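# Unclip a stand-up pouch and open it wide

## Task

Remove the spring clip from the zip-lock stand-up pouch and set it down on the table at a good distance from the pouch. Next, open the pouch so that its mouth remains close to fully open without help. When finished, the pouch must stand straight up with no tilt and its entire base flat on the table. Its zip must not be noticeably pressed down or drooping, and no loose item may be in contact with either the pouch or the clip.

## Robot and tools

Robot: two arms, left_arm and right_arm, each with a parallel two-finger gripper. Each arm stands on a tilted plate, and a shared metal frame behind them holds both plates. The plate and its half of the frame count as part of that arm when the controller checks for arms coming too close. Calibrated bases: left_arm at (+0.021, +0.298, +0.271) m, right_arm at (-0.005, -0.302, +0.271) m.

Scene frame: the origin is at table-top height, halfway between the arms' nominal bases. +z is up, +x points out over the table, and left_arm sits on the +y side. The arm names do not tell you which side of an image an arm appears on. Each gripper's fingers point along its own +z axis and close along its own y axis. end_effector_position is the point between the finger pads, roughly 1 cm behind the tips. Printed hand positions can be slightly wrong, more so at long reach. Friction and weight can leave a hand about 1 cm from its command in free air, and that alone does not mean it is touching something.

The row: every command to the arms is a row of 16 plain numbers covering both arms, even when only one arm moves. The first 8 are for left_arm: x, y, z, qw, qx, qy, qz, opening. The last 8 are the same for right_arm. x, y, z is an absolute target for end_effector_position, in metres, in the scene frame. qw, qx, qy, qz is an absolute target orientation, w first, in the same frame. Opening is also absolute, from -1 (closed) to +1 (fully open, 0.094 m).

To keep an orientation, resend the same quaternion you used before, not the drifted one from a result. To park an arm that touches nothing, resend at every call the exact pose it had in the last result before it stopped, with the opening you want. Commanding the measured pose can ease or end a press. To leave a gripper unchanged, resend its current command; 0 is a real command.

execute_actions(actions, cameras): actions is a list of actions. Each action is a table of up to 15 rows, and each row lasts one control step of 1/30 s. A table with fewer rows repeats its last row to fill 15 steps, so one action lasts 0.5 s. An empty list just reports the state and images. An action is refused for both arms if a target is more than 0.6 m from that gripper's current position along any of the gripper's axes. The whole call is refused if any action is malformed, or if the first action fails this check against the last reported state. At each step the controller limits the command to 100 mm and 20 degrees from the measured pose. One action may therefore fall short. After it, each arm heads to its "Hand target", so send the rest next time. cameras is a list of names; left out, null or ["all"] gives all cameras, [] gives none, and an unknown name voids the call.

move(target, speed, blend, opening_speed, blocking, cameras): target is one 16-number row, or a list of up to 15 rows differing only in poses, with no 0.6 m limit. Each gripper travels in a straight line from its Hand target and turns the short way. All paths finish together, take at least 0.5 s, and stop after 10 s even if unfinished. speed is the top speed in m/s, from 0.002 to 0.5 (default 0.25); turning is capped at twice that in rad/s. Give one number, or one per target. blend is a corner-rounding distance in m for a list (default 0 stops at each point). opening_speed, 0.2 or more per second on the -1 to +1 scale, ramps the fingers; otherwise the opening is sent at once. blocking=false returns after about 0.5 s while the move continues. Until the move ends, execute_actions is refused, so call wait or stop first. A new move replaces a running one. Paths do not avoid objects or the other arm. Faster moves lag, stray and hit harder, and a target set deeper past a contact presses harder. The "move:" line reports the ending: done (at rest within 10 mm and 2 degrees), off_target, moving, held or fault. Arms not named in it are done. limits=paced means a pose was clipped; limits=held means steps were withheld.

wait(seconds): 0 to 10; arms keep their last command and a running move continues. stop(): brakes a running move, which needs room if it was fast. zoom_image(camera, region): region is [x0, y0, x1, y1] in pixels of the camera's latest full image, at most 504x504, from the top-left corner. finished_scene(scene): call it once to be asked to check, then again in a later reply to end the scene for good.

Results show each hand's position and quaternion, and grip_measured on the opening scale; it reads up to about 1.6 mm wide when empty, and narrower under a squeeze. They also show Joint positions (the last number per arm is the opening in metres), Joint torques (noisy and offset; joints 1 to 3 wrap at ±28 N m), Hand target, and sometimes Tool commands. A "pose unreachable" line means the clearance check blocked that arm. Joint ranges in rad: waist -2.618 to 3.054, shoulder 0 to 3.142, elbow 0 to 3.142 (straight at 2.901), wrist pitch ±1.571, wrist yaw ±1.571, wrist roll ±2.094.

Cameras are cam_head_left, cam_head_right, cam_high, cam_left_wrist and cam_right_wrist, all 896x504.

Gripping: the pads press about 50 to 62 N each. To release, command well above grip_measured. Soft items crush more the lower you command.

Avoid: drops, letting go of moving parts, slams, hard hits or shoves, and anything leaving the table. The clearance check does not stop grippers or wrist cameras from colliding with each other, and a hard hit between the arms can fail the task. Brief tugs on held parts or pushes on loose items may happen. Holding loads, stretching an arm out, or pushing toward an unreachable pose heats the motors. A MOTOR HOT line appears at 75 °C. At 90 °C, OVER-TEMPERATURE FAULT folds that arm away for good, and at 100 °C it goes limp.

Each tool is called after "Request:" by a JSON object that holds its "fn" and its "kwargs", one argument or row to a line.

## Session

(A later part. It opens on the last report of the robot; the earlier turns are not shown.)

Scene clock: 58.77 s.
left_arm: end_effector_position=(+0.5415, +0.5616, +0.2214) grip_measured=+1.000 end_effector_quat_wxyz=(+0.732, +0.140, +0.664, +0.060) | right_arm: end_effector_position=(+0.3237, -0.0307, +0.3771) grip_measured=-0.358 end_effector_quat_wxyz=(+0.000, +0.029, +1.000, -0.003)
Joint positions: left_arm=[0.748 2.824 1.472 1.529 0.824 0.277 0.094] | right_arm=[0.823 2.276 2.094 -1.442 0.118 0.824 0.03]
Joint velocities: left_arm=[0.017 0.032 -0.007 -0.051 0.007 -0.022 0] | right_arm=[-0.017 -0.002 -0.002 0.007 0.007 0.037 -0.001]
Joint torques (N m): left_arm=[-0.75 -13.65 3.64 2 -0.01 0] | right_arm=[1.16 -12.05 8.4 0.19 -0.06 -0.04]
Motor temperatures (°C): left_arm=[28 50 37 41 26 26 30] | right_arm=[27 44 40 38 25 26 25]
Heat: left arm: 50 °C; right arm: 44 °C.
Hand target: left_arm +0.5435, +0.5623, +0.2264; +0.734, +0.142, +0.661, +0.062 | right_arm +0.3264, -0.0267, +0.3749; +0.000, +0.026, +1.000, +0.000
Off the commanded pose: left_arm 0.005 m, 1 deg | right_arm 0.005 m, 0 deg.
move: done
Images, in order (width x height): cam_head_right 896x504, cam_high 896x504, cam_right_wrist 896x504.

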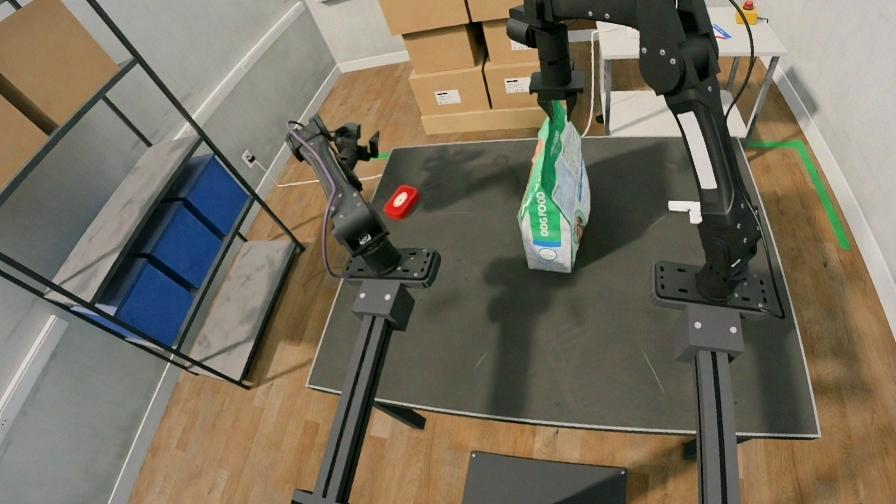

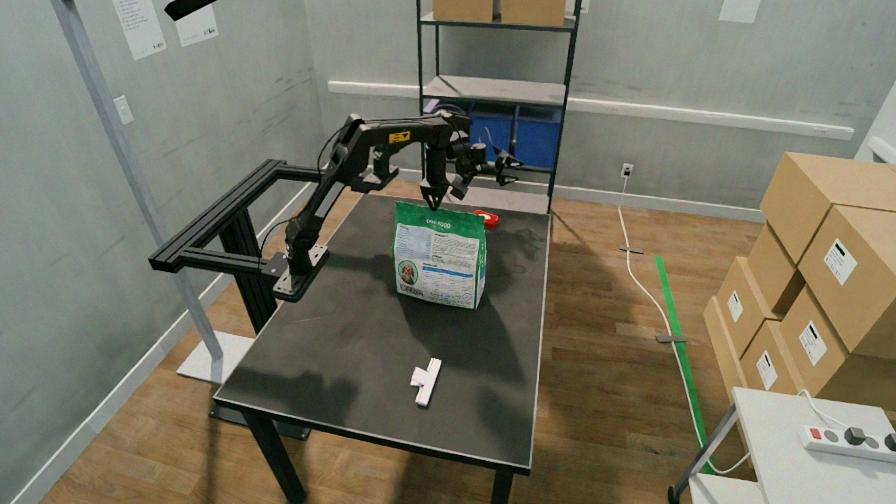

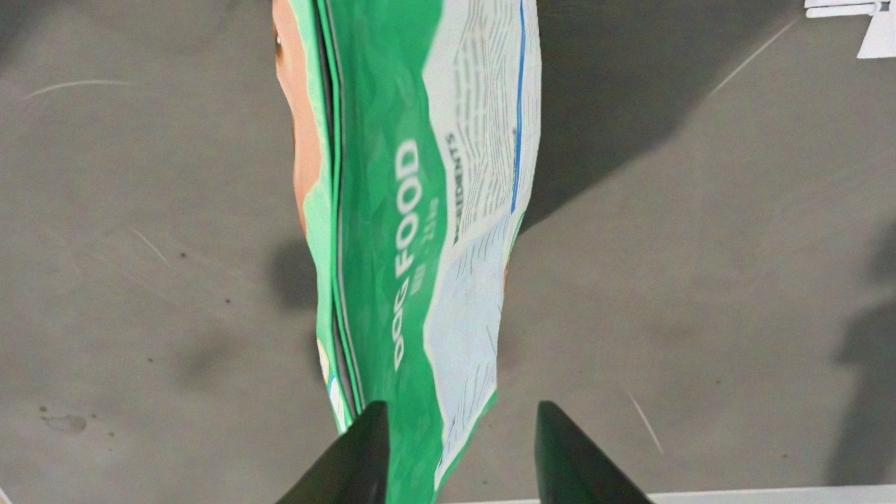

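Request:
{"fn": "move", "kwargs": {
  "target": "[0.5435,0.5623,0.2264,0.734,0.142,0.661,0.062,1,0.28,-0.0,0.40,0,0.026,0.9997,0,0.9],[0.5435,0.5623,0.2264,0.734,0.142,0.661,0.062,1,0.28,0.03,0.385,0,0.026,0.9997,0,0.9]]",
  "cameras": ["cam_right_wrist"],
  "speed": 0.12
}}

Request:
{"fn": "zoom_image", "kwargs": {
  "camera": "cam_right_wrist",
  "region": [450, 0, 600, 150]
}}

Request:
{"fn": "zoom_image", "kwargs": {
  "camera": "cam_right_wrist",
  "region": [450, 150, 600, 300]
}}

Request:
{"fn": "zoom_image", "kwargs": {
  "camera": "cam_right_wrist",
  "region": [450, 300, 600, 450]
}}


Scaled by 3.360 from the camera's 896x504 image, which has a finer 1280x720 frame.

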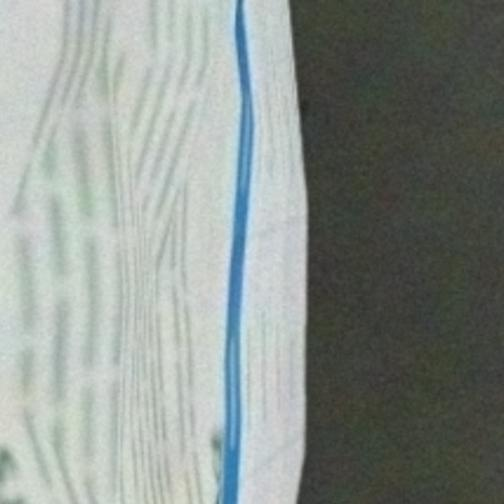

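Scaled by 3.360 from the camera's 896x504 image, which has a finer 1280x720 frame.

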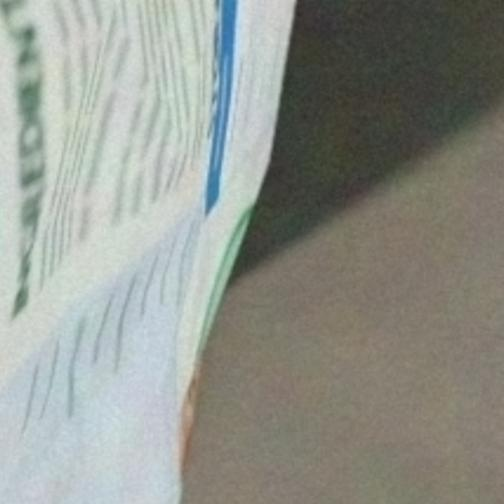

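Scaled by 3.360 from the camera's 896x504 image, which has a finer 1280x720 frame.

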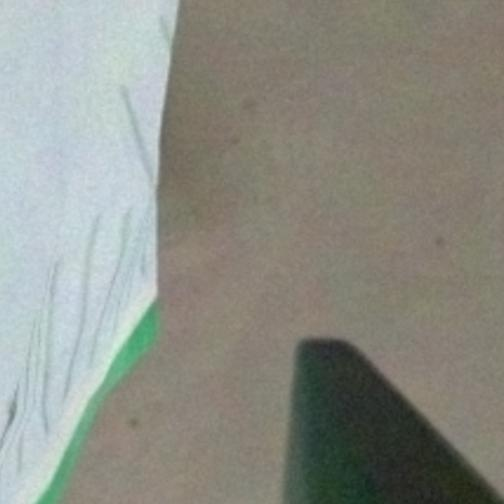

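Request:
{"fn": "move", "kwargs": {
  "target": [
    [0.5435,0.5623,0.2264,0.734,0.142,0.661,0.062,1,0.28,0.0,0.40,0,0.026,0.9997,0,0.9],
    [0.5435,0.5623,0.2264,0.734,0.142,0.661,0.062,1,0.28,0.03,0.385,0,0.026,0.9997,0,0.9]
  ],
  "cameras": ["cam_right_wrist"],
  "speed": 0.12
}}

Request:
{"fn": "zoom_image", "kwargs": {
  "camera": "cam_right_wrist",
  "region": [450, 0, 600, 150]
}}

Request:
{"fn": "zoom_image", "kwargs": {
  "camera": "cam_right_wrist",
  "region": [450, 150, 600, 300]
}}

Request:
{"fn": "zoom_image", "kwargs": {
  "camera": "cam_right_wrist",
  "region": [450, 300, 600, 450]
}}

Scene clock: 67.57 s.
left_arm: end_effector_position=(+0.5415, +0.5616, +0.2214) grip_measured=+1.000 end_effector_quat_wxyz=(+0.732, +0.140, +0.664, +0.060) | right_arm: end_effector_position=(+0.2806, +0.0259, +0.3870) grip_measured=+0.898 end_effector_quat_wxyz=(+0.005, +0.026, +1.000, +0.002)
Joint positions: left_arm=[0.748 2.824 1.472 1.529 0.824 0.277 0.094] | right_arm=[0.982 2.343 2.215 -1.5 0.109 0.977 0.089]
Joint velocities: left_arm=[-0.007 0.007 -0.012 0.022 0.007 0.037 0] | right_arm=[-0.002 -0.012 -0.012 -0.11 0.007 0.022 0]
Joint torques (N m): left_arm=[-0.76 -13.63 3.62 2.01 0 -0.01] | right_arm=[1.52 -12.4 8.4 0.09 -0.06 0.07]
Motor temperatures (°C): left_arm=[27 51 37 41 26 26 30] | right_arm=[27 47 40 37 25 25 24]
Heat: left arm: 51 °C; right arm: 47 °C.
Hand target: left_arm +0.5435, +0.5623, +0.2264; +0.734, +0.142, +0.661, +0.062 | right_arm +0.2787, +0.0292, +0.3848; +0.001, +0.026, +1.000, +0.000
Off the commanded pose: left_arm 0.005 m, 1 deg | right_arm 0.005 m, 1 deg.
move: done
Images, in order (width x height): cam_right_wrist 896x504.

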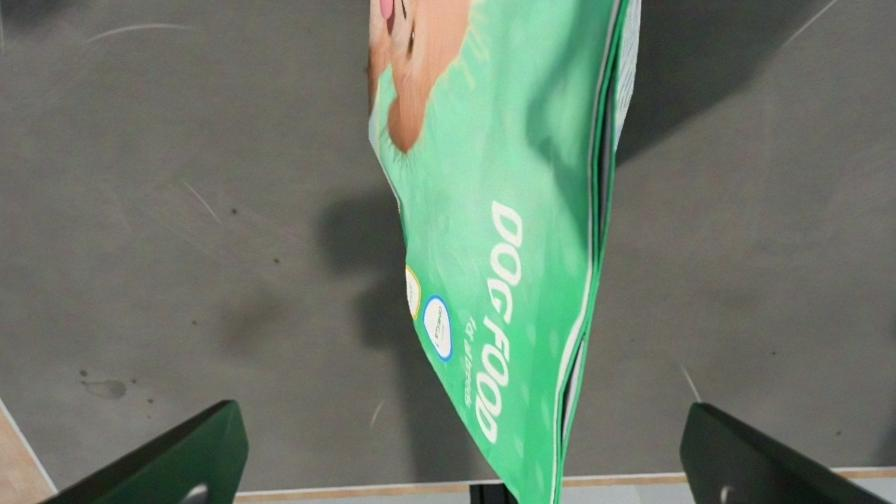

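Scaled by 3.360 from the camera's 896x504 image, which has a finer 1280x720 frame.

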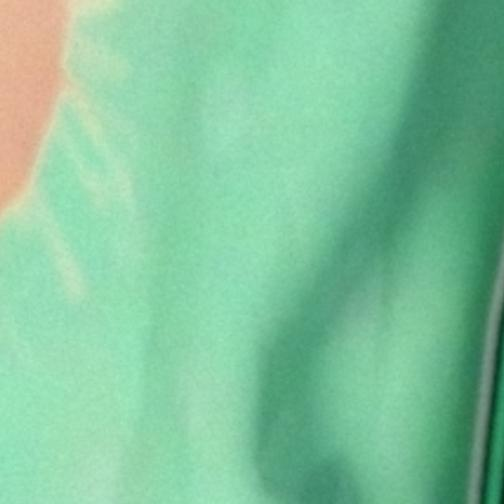

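Scaled by 3.360 from the camera's 896x504 image, which has a finer 1280x720 frame.

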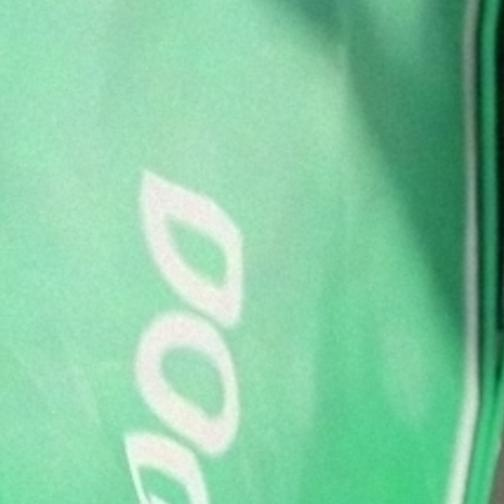

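Scaled by 3.360 from the camera's 896x504 image, which has a finer 1280x720 frame.

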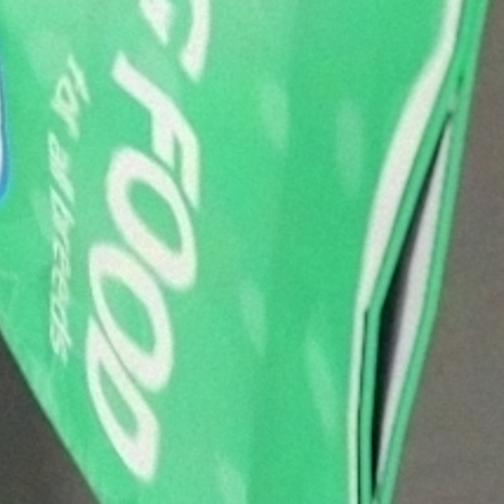

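Request:
{"fn": "move", "kwargs": {
  "target": [
    [0.5435,0.5623,0.2264,0.734,0.142,0.661,0.062,1,0.31,0.0,0.40,0,0.026,0.9997,0,-0.36],
    [0.5435,0.5623,0.2264,0.734,0.142,0.661,0.062,1,0.328,-0.022,0.375,0,0.026,0.9997,0,-0.36]
  ],
  "cameras": ["cam_right_wrist"],
  "speed": 0.08
}}

Request:
{"fn": "zoom_image", "kwargs": {
  "camera": "cam_right_wrist",
  "region": [300, 304, 500, 504]
}}

Scene clock: 70.03 s.
left_arm: end_effector_position=(+0.5415, +0.5616, +0.2214) grip_measured=+1.000 end_effector_quat_wxyz=(+0.732, +0.140, +0.664, +0.060) | right_arm: end_effector_position=(+0.3279, -0.0207, +0.3707) grip_measured=-0.358 end_effector_quat_wxyz=(-0.007, +0.028, +1.000, -0.004)
Joint positions: left_arm=[0.748 2.824 1.472 1.529 0.824 0.277 0.094] | right_arm=[0.828 2.343 2.18 -1.474 0.109 0.829 0.03]
Joint velocities: left_arm=[0.002 0.017 0.007 0.007 -0.022 -0.037 0] | right_arm=[-0.027 0.002 0.002 -0.066 0.022 -0.081 0]
Joint torques (N m): left_arm=[-0.77 -13.63 3.63 2 0 -0.02] | right_arm=[1.21 -15.47 5.53 0.27 0.03 -0.02]
Motor temperatures (°C): left_arm=[27 51 37 40 26 26 30] | right_arm=[27 48 40 36 25 25 24]
Heat: left arm: 51 °C; right arm: 48 °C.
Hand target: left_arm +0.5435, +0.5623, +0.2264; +0.734, +0.142, +0.661, +0.062 | right_arm +0.3289, -0.0212, +0.3751; +0.000, +0.026, +1.000, +0.000
Off the commanded pose: left_arm 0.005 m, 1 deg | right_arm 0.004 m, 1 deg.
move: done
Images, in order (width x height): cam_right_wrist 896x504.

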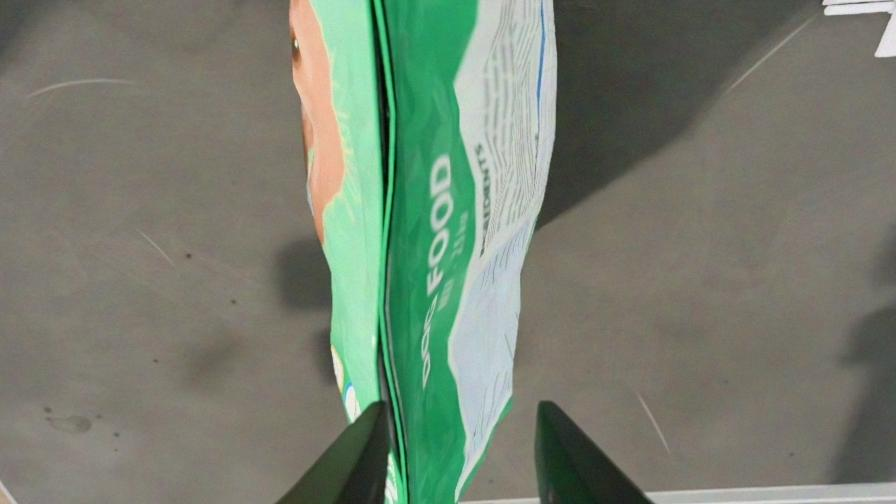

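Scaled by 2.520 from the camera's 896x504 image, which has a finer 1280x720 frame.

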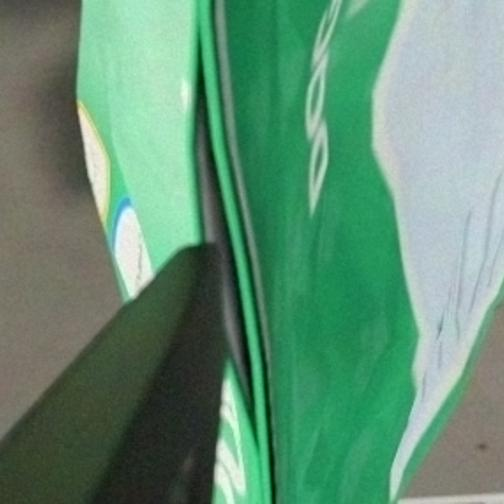

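Request:
{"fn": "move", "kwargs": {
  "target": [0.5435,0.5623,0.2264,0.734,0.142,0.661,0.062,1,0.328,-0.0225,0.362,0,0.026,0.9997,0,-0.36],
  "cameras": ["cam_right_wrist"],
  "speed": 0.04
}}

Request:
{"fn": "zoom_image", "kwargs": {
  "camera": "cam_right_wrist",
  "region": [300, 304, 500, 504]
}}

Scene clock: 71.80 s.
left_arm: end_effector_position=(+0.5415, +0.5616, +0.2214) grip_measured=+1.000 end_effector_quat_wxyz=(+0.732, +0.140, +0.664, +0.060) | right_arm: end_effector_position=(+0.3248, -0.0206, +0.3512) grip_measured=-0.358 end_effector_quat_wxyz=(-0.013, +0.025, +1.000, -0.010)
Joint positions: left_arm=[0.748 2.824 1.472 1.529 0.824 0.277 0.094] | right_arm=[0.828 2.343 2.101 -1.411 0.109 0.824 0.03]
Joint velocities: left_arm=[-0.002 0.012 -0.002 -0.007 -0.007 0.007 0] | right_arm=[-0.012 -0.012 -0.022 0.051 -0.037 -0.11 0]
Joint torques (N m): left_arm=[-0.76 -13.65 3.69 2.01 -0.01 0] | right_arm=[0.95 -16.91 5.59 0.22 0.04 -0.03]
Motor temperatures (°C): left_arm=[27 51 37 40 26 26 30] | right_arm=[27 49 40 36 25 25 24]
Heat: left arm: 51 °C; right arm: 49 °C.
Hand target: left_arm +0.5435, +0.5623, +0.2264; +0.734, +0.142, +0.661, +0.062 | right_arm +0.3281, -0.0224, +0.3619; +0.000, +0.026, +1.000, +0.000
Off the commanded pose: left_arm 0.005 m, 1 deg | right_arm 0.011 m, 2 deg.
move: off_target (right_arm)
Images, in order (width x height): cam_right_wrist 896x504.

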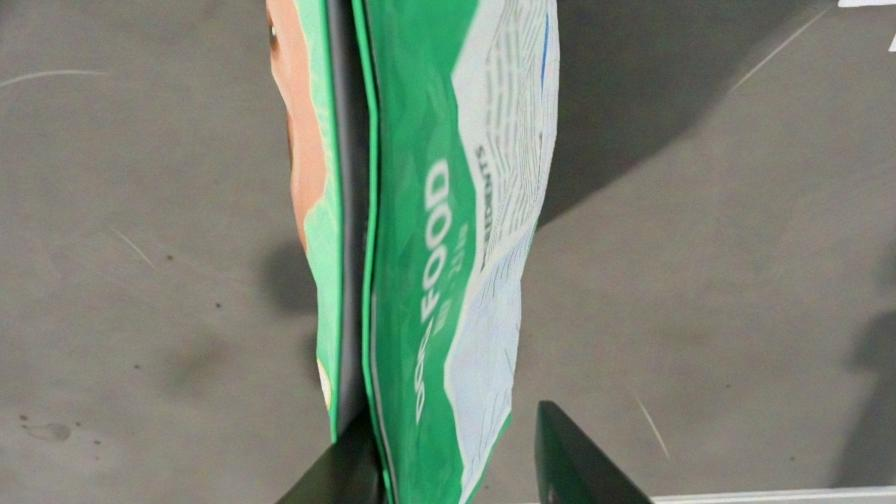

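Scaled by 2.520 from the camera's 896x504 image, which has a finer 1280x720 frame.

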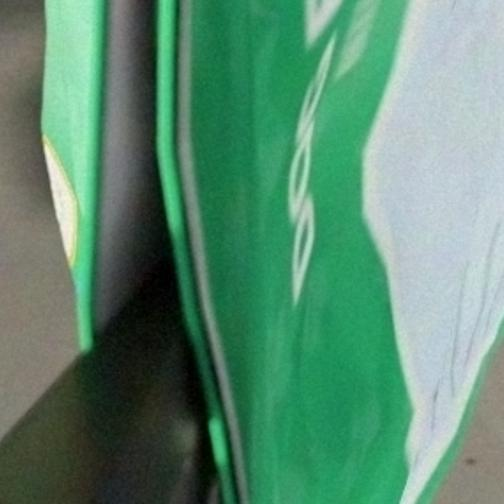

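Request:
{"fn": "move", "kwargs": {
  "target": [0.5435,0.5623,0.2264,0.734,0.142,0.661,0.062,1,0.328,-0.0225,0.354,0,0.026,0.9997,0,-0.36],
  "cameras": [],
  "speed": 0.04
}}

Request:
{"fn": "move", "kwargs": {
  "target": [0.5435,0.5623,0.2264,0.734,0.142,0.661,0.062,1,0.328,-0.0225,0.354,0,0.026,0.9997,0,-1],
  "opening_speed": 0.5
}}

Request:
{"fn": "zoom_image", "kwargs": {
  "camera": "cam_right_wrist",
  "region": [300, 304, 500, 504]
}}

Request:
{"fn": "zoom_image", "kwargs": {
  "camera": "cam_head_right",
  "region": [480, 60, 620, 200]
}}

Request:
{"fn": "zoom_image", "kwargs": {
  "camera": "cam_high",
  "region": [380, 180, 510, 310]
}}

Scene clock: 73.10 s.
left_arm: end_effector_position=(+0.5415, +0.5616, +0.2214) grip_measured=+1.000 end_effector_quat_wxyz=(+0.732, +0.140, +0.664, +0.060) | right_arm: end_effector_position=(+0.3236, -0.0204, +0.3422) grip_measured=-0.358 end_effector_quat_wxyz=(-0.014, +0.024, +1.000, -0.011)
Joint positions: left_arm=[0.748 2.824 1.472 1.529 0.824 0.277 0.094] | right_arm=[0.828 2.343 2.065 -1.379 0.109 0.823 0.03]
Joint velocities: left_arm=[0.002 -0.007 0.002 -0.007 -0.081 -0.051 0] | right_arm=[-0.017 0.012 -0.012 -0.066 -0.022 0.007 -0.001]
Joint torques (N m): left_arm=[-0.77 -13.64 3.67 2 0 0.01] | right_arm=[0.84 -17.16 5.59 0.25 0.04 -0.03]
Motor temperatures (°C): left_arm=[27 51 37 40 26 26 30] | right_arm=[27 50 40 36 25 25 24]
Heat: left arm: 51 °C; right arm: 50 °C.
Hand target: left_arm +0.5435, +0.5623, +0.2264; +0.734, +0.142, +0.661, +0.062 | right_arm +0.3279, -0.0225, +0.3539; +0.000, +0.026, +1.000, +0.000
Off the commanded pose: left_arm 0.005 m, 1 deg | right_arm 0.013 m, 2 deg.
move: off_target (right_arm)
No camera images: "cameras" was empty.

Scene clock: 74.60 s.
left_arm: end_effector_position=(+0.5415, +0.5616, +0.2214) grip_measured=+1.000 end_effector_quat_wxyz=(+0.732, +0.140, +0.664, +0.060) | right_arm: end_effector_position=(+0.3251, -0.0187, +0.3421) grip_measured=-0.991 end_effector_quat_wxyz=(-0.011, +0.024, +1.000, -0.008)
Joint positions: left_arm=[0.748 2.824 1.472 1.529 0.824 0.277 0.094] | right_arm=[0.828 2.343 2.065 -1.37 0.108 0.822 0]
Joint velocities: left_arm=[0.022 -0.032 -0.017 -0.007 -0.051 -0.139 0] | right_arm=[0.002 0.012 0.002 -0.022 0.007 0.037 0.001]
Joint torques (N m): left_arm=[-0.75 -13.64 3.64 2.01 0 -0.01] | right_arm=[0.8 -17.2 5.56 0.17 0.05 -0.02]
Motor temperatures (°C): left_arm=[27 51 37 40 26 26 30] | right_arm=[27 52 40 36 25 25 24]
Heat: left arm: 51 °C; right arm: 52 °C.
Hand target: left_arm +0.5435, +0.5623, +0.2264; +0.734, +0.142, +0.661, +0.062 | right_arm +0.3280, -0.0224, +0.3539; +0.000, +0.026, +1.000, +0.000
Off the commanded pose: left_arm 0.005 m, 1 deg | right_arm 0.013 m, 2 deg.
move: off_target (right_arm)

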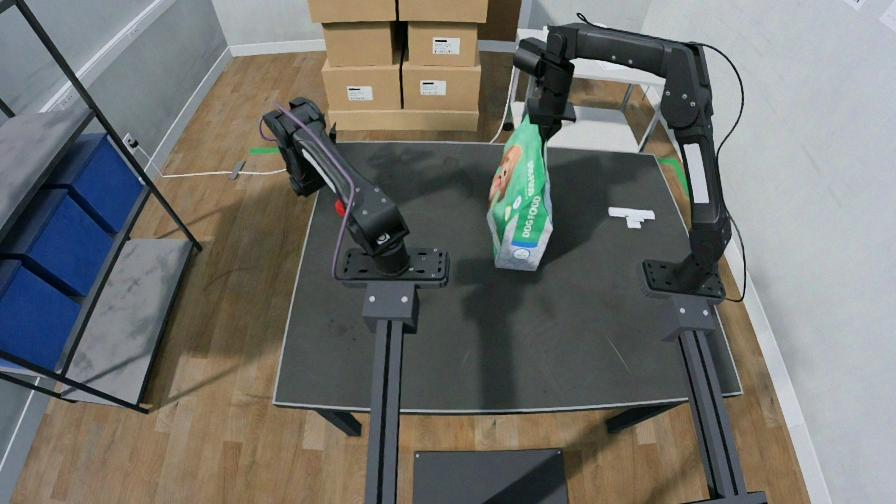

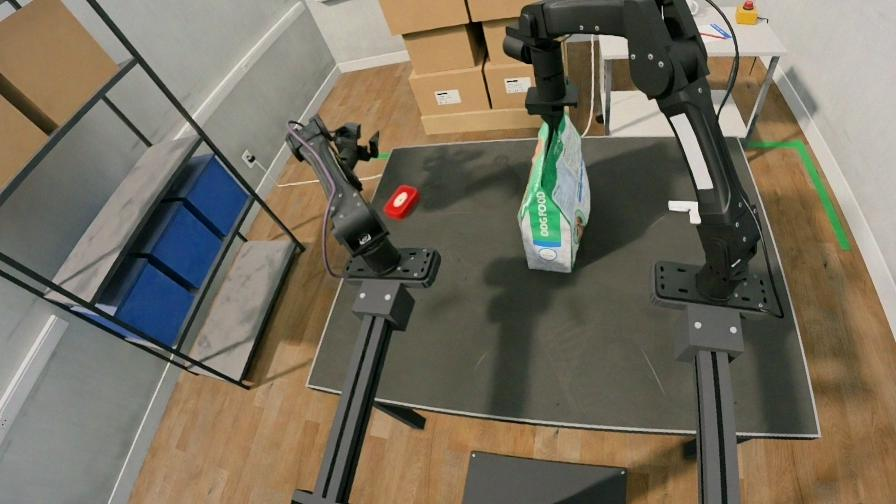

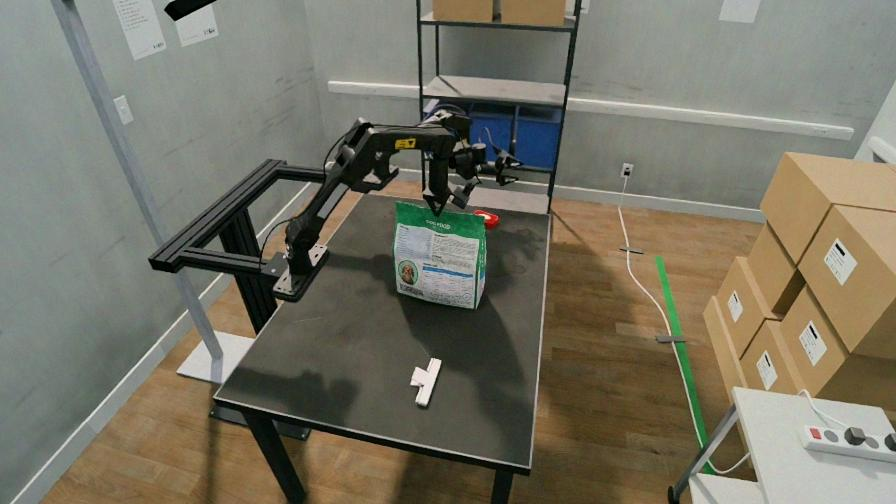

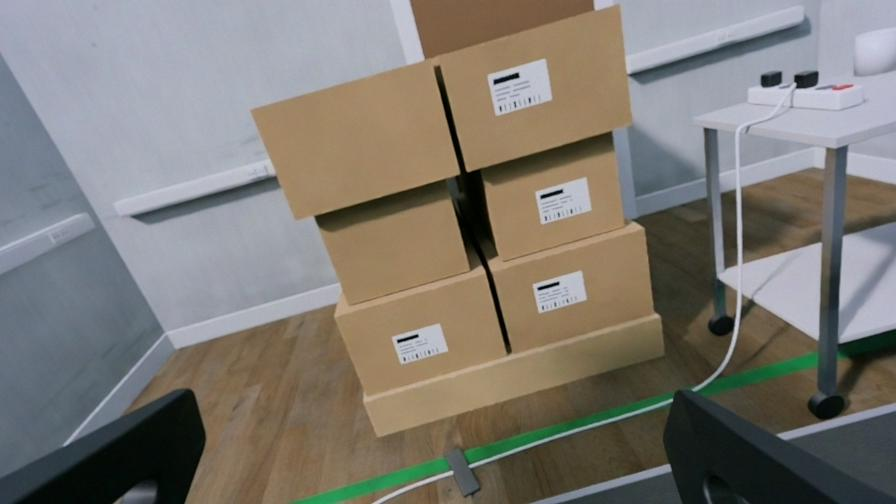

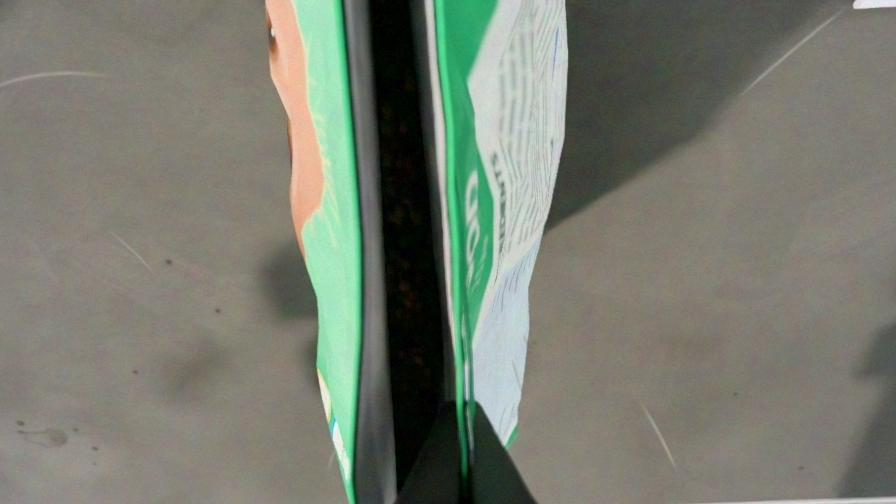

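Scaled by 2.520 from the camera's 896x504 image, which has a finer 1280x720 frame.

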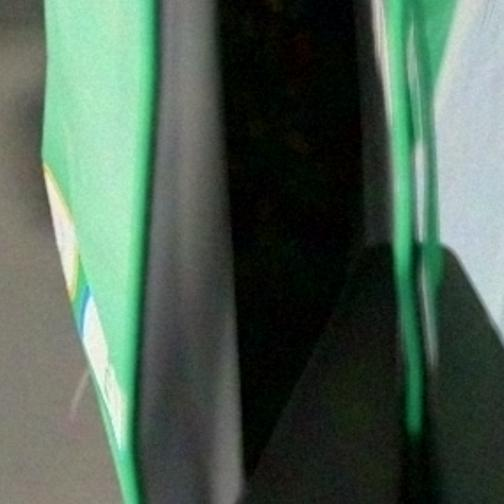

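Scaled by 3.600 from the camera's 896x504 image, which has a finer 1280x720 frame.

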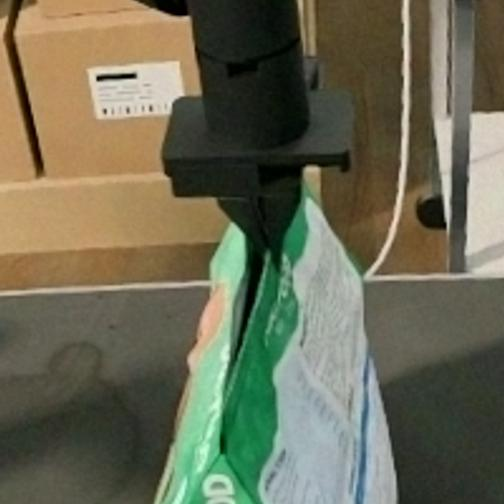

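Scaled by 3.877 from the camera's 896x504 image, which has a finer 1280x720 frame.

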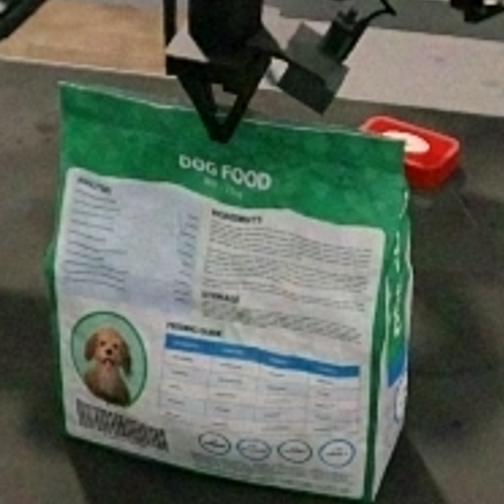

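Request:
{"fn": "move", "kwargs": {
  "target": [0.5435,0.5623,0.2264,0.734,0.142,0.661,0.062,1,0.328,-0.06,0.352,0,0.026,0.9997,0,-1],
  "speed": 0.05
}}

Scene clock: 76.67 s.
left_arm: end_effector_position=(+0.5415, +0.5616, +0.2214) grip_measured=+1.000 end_effector_quat_wxyz=(+0.732, +0.140, +0.664, +0.060) | right_arm: end_effector_position=(+0.3255, -0.0526, +0.3385) grip_measured=-0.991 end_effector_quat_wxyz=(-0.015, +0.024, +1.000, -0.003)
Joint positions: left_arm=[0.748 2.824 1.472 1.529 0.824 0.277 0.094] | right_arm=[0.765 2.233 1.881 -1.288 0.102 0.758 0]
Joint velocities: left_arm=[-0.002 -0.002 0.002 -0.037 0.066 0.007 0] | right_arm=[-0.007 -0.007 -0.002 0.066 -0.051 0.007 0]
Joint torques (N m): left_arm=[-0.79 -13.63 3.64 2.01 -0.01 -0.01] | right_arm=[0.59 -16.92 5.5 0.09 0.12 -0.02]
Motor temperatures (°C): left_arm=[27 51 37 40 26 26 30] | right_arm=[27 53 40 36 25 25 24]
Heat: left arm: 51 °C; right arm: 53 °C.
Hand target: left_arm +0.5435, +0.5623, +0.2264; +0.734, +0.142, +0.661, +0.062 | right_arm +0.3287, -0.0598, +0.3518; +0.000, +0.026, +1.000, +0.000
Off the commanded pose: left_arm 0.005 m, 1 deg | right_arm 0.016 m, 2 deg.
move: off_target (right_arm)

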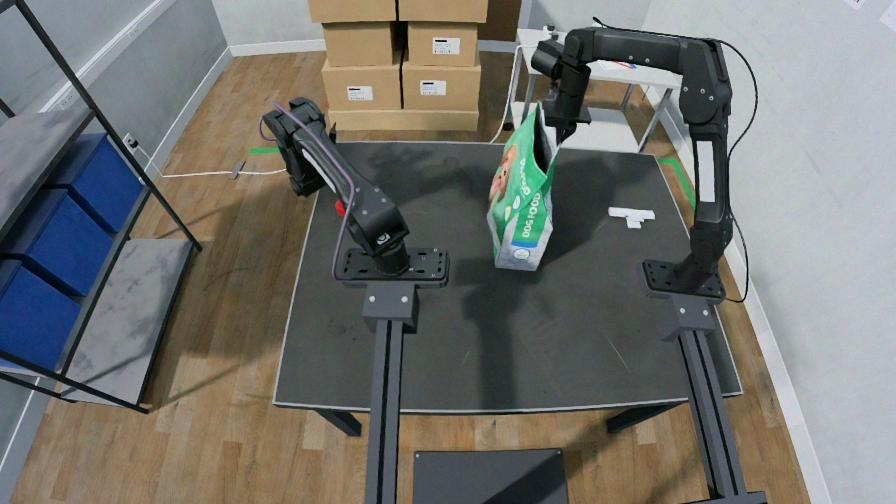

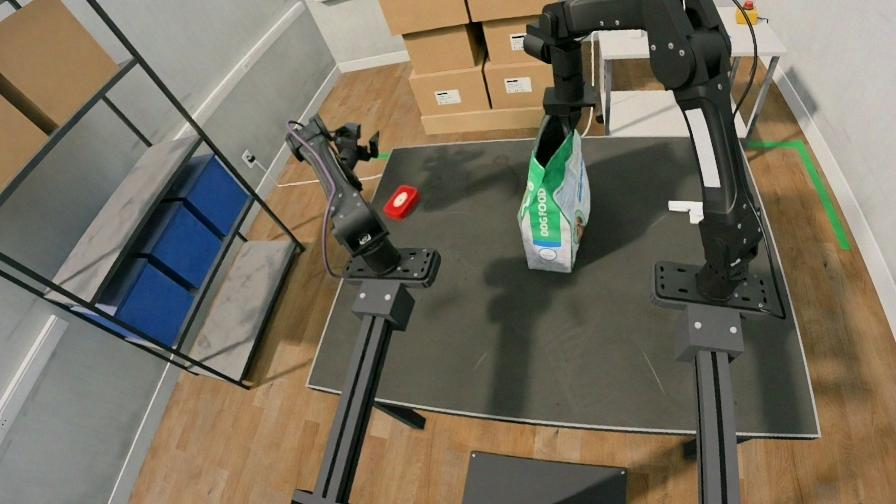

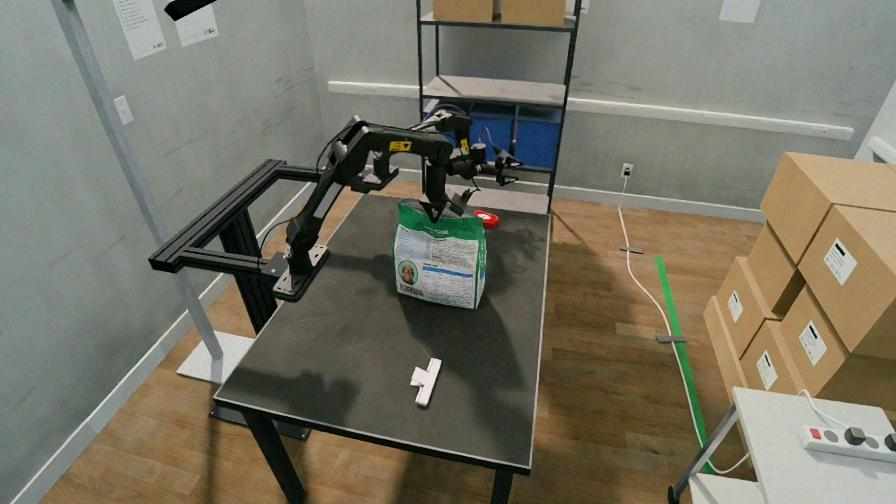

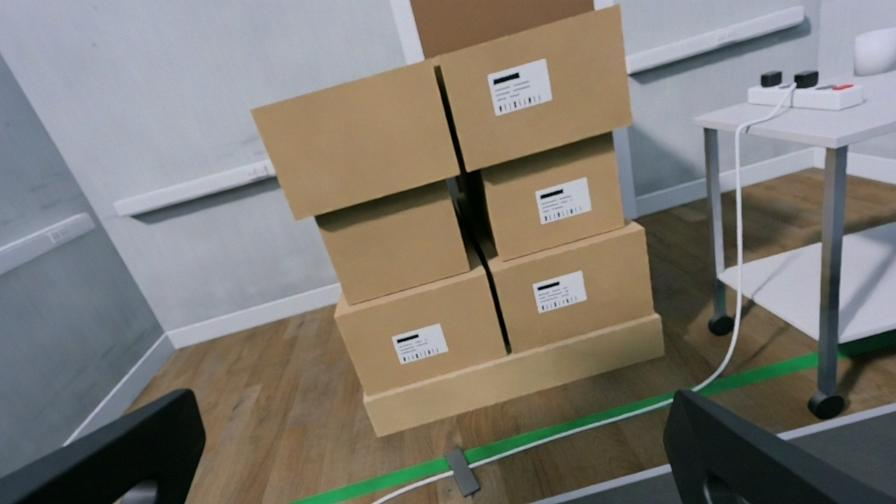

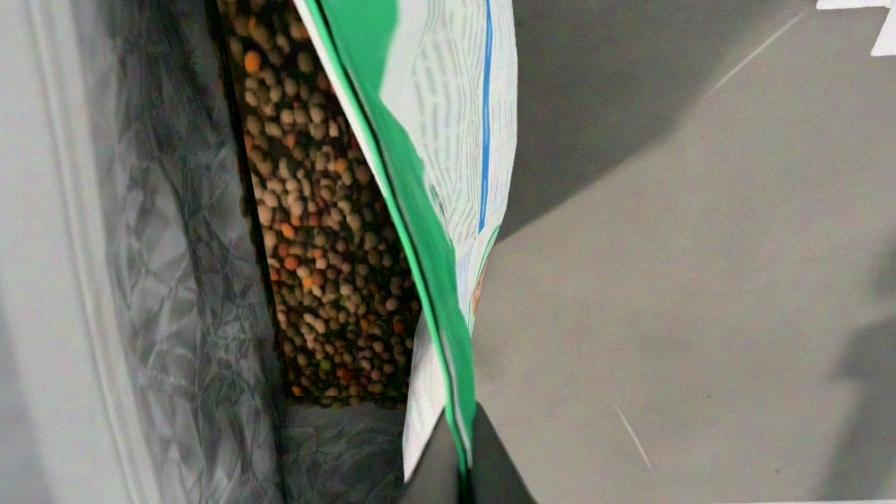

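Request:
{"fn": "zoom_image", "kwargs": {
  "camera": "cam_head_right",
  "region": [460, 80, 660, 280]
}}

Request:
{"fn": "zoom_image", "kwargs": {
  "camera": "cam_head_left",
  "region": [440, 80, 640, 280]
}}

Request:
{"fn": "zoom_image", "kwargs": {
  "camera": "cam_high",
  "region": [350, 160, 550, 320]
}}

Scaled by 2.520 from the camera's 896x504 image, which has a finer 1280x720 frame.

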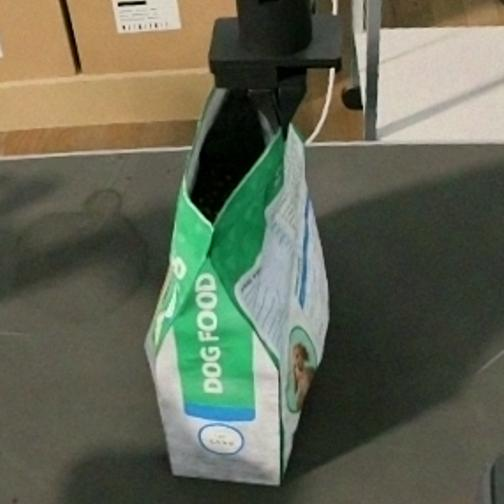

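Scaled by 2.520 from the camera's 896x504 image, which has a finer 1280x720 frame.

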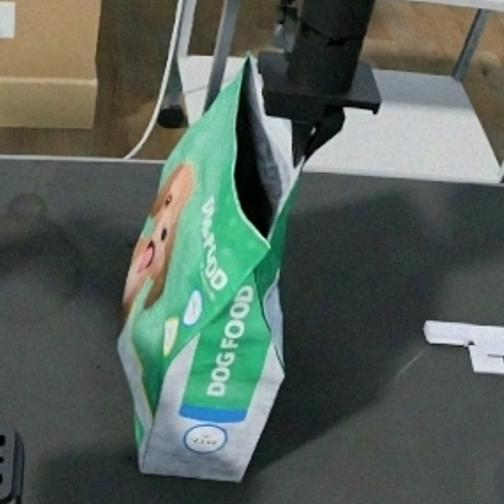

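Scaled by 2.520 from the camera's 896x504 image, which has a finer 1280x720 frame.

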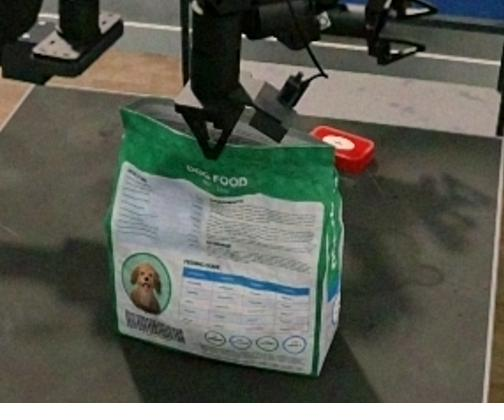

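Request:
{"fn": "move", "kwargs": {
  "target": [0.5435,0.5623,0.2264,0.734,0.142,0.661,0.062,1,0.328,-0.085,0.347,0,0.026,0.9997,0,-1],
  "speed": 0.05
}}

Request:
{"fn": "zoom_image", "kwargs": {
  "camera": "cam_head_right",
  "region": [460, 80, 660, 280]
}}

Request:
{"fn": "zoom_image", "kwargs": {
  "camera": "cam_head_left",
  "region": [440, 80, 640, 280]
}}

Scene clock: 78.37 s.
left_arm: end_effector_position=(+0.5415, +0.5616, +0.2214) grip_measured=+1.000 end_effector_quat_wxyz=(+0.732, +0.140, +0.664, +0.060) | right_arm: end_effector_position=(+0.3235, -0.0782, +0.3340) grip_measured=-0.991 end_effector_quat_wxyz=(-0.019, +0.023, +1.000, -0.004)
Joint positions: left_arm=[0.748 2.824 1.472 1.529 0.824 0.277 0.094] | right_arm=[0.718 2.164 1.764 -1.242 0.101 0.71 0]
Joint velocities: left_arm=[0.002 -0.017 -0.007 -0.081 -0.007 0.037 0] | right_arm=[-0.007 0.002 -0.007 0.007 0.022 0.051 0]
Joint torques (N m): left_arm=[-0.77 -13.61 3.62 2.01 0 -0.01] | right_arm=[0.49 -16.36 5.48 0.16 0.16 -0.03]
Motor temperatures (°C): left_arm=[27 51 37 40 26 26 30] | right_arm=[27 54 40 36 25 25 24]
Heat: left arm: 51 °C; right arm: 54 °C.
Hand target: left_arm +0.5435, +0.5623, +0.2264; +0.734, +0.142, +0.661, +0.062 | right_arm +0.3285, -0.0850, +0.3469; +0.000, +0.026, +1.000, +0.000
Off the commanded pose: left_arm 0.005 m, 1 deg | right_arm 0.015 m, 2 deg.
move: off_target (right_arm)

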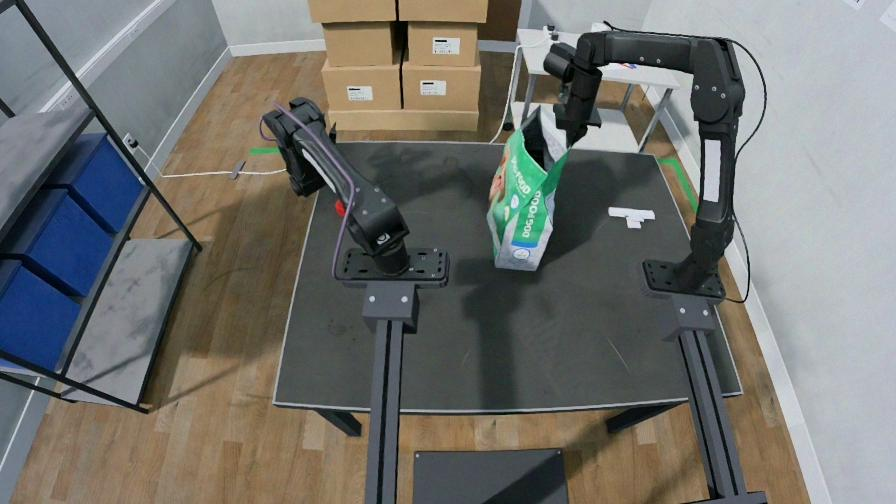

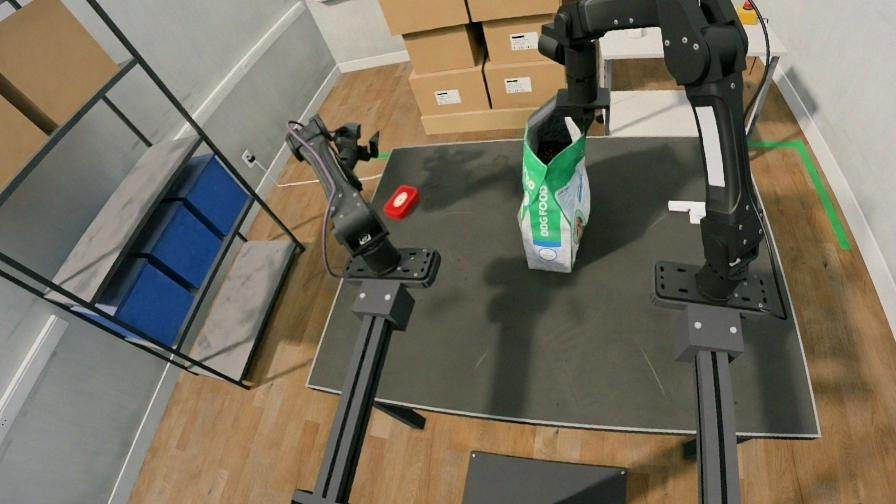

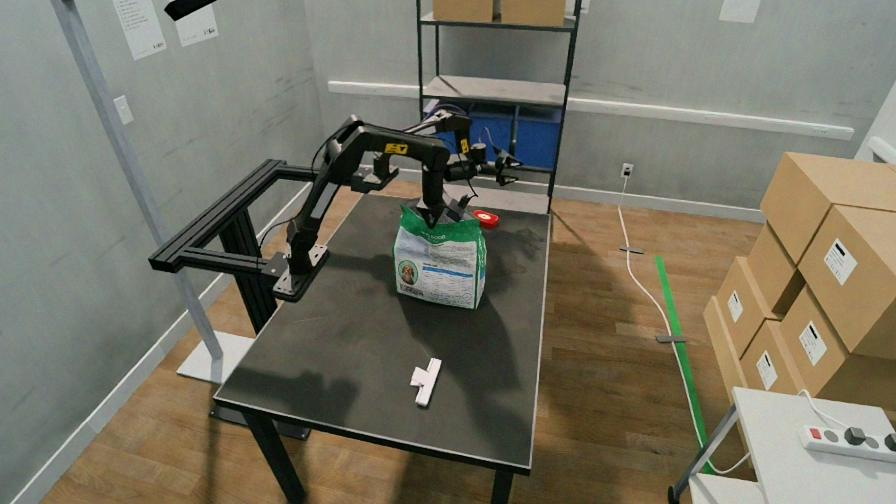

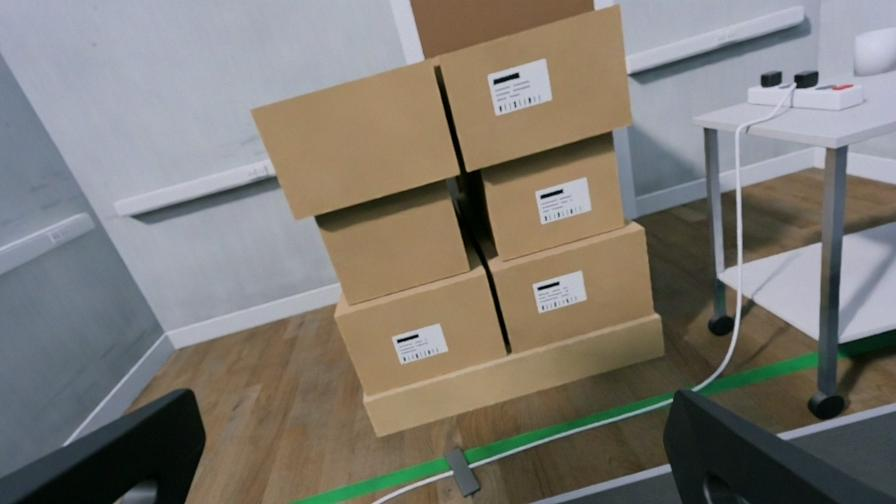

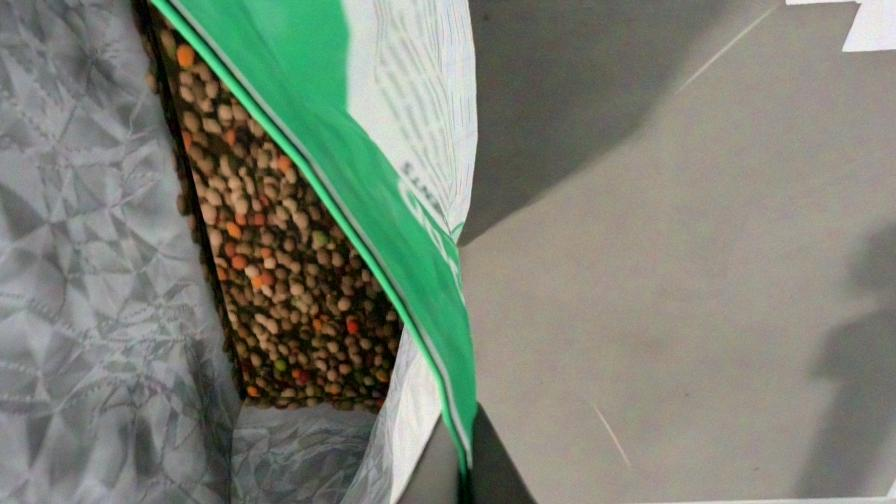

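Scaled by 2.520 from the camera's 896x504 image, which has a finer 1280x720 frame.

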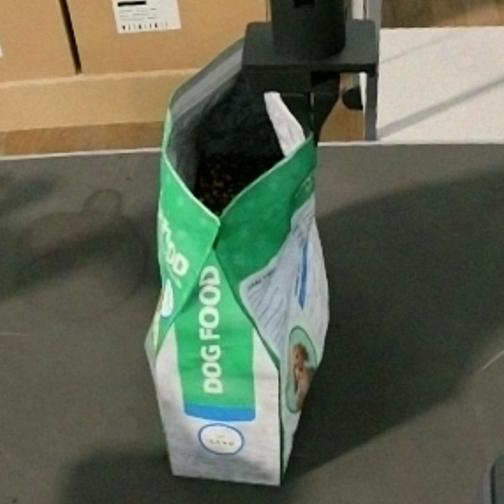

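Scaled by 2.520 from the camera's 896x504 image, which has a finer 1280x720 frame.

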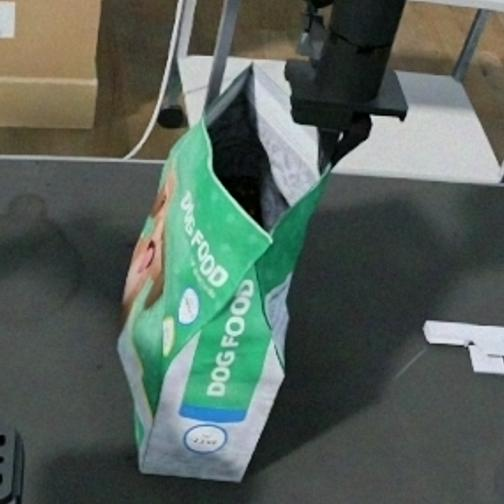

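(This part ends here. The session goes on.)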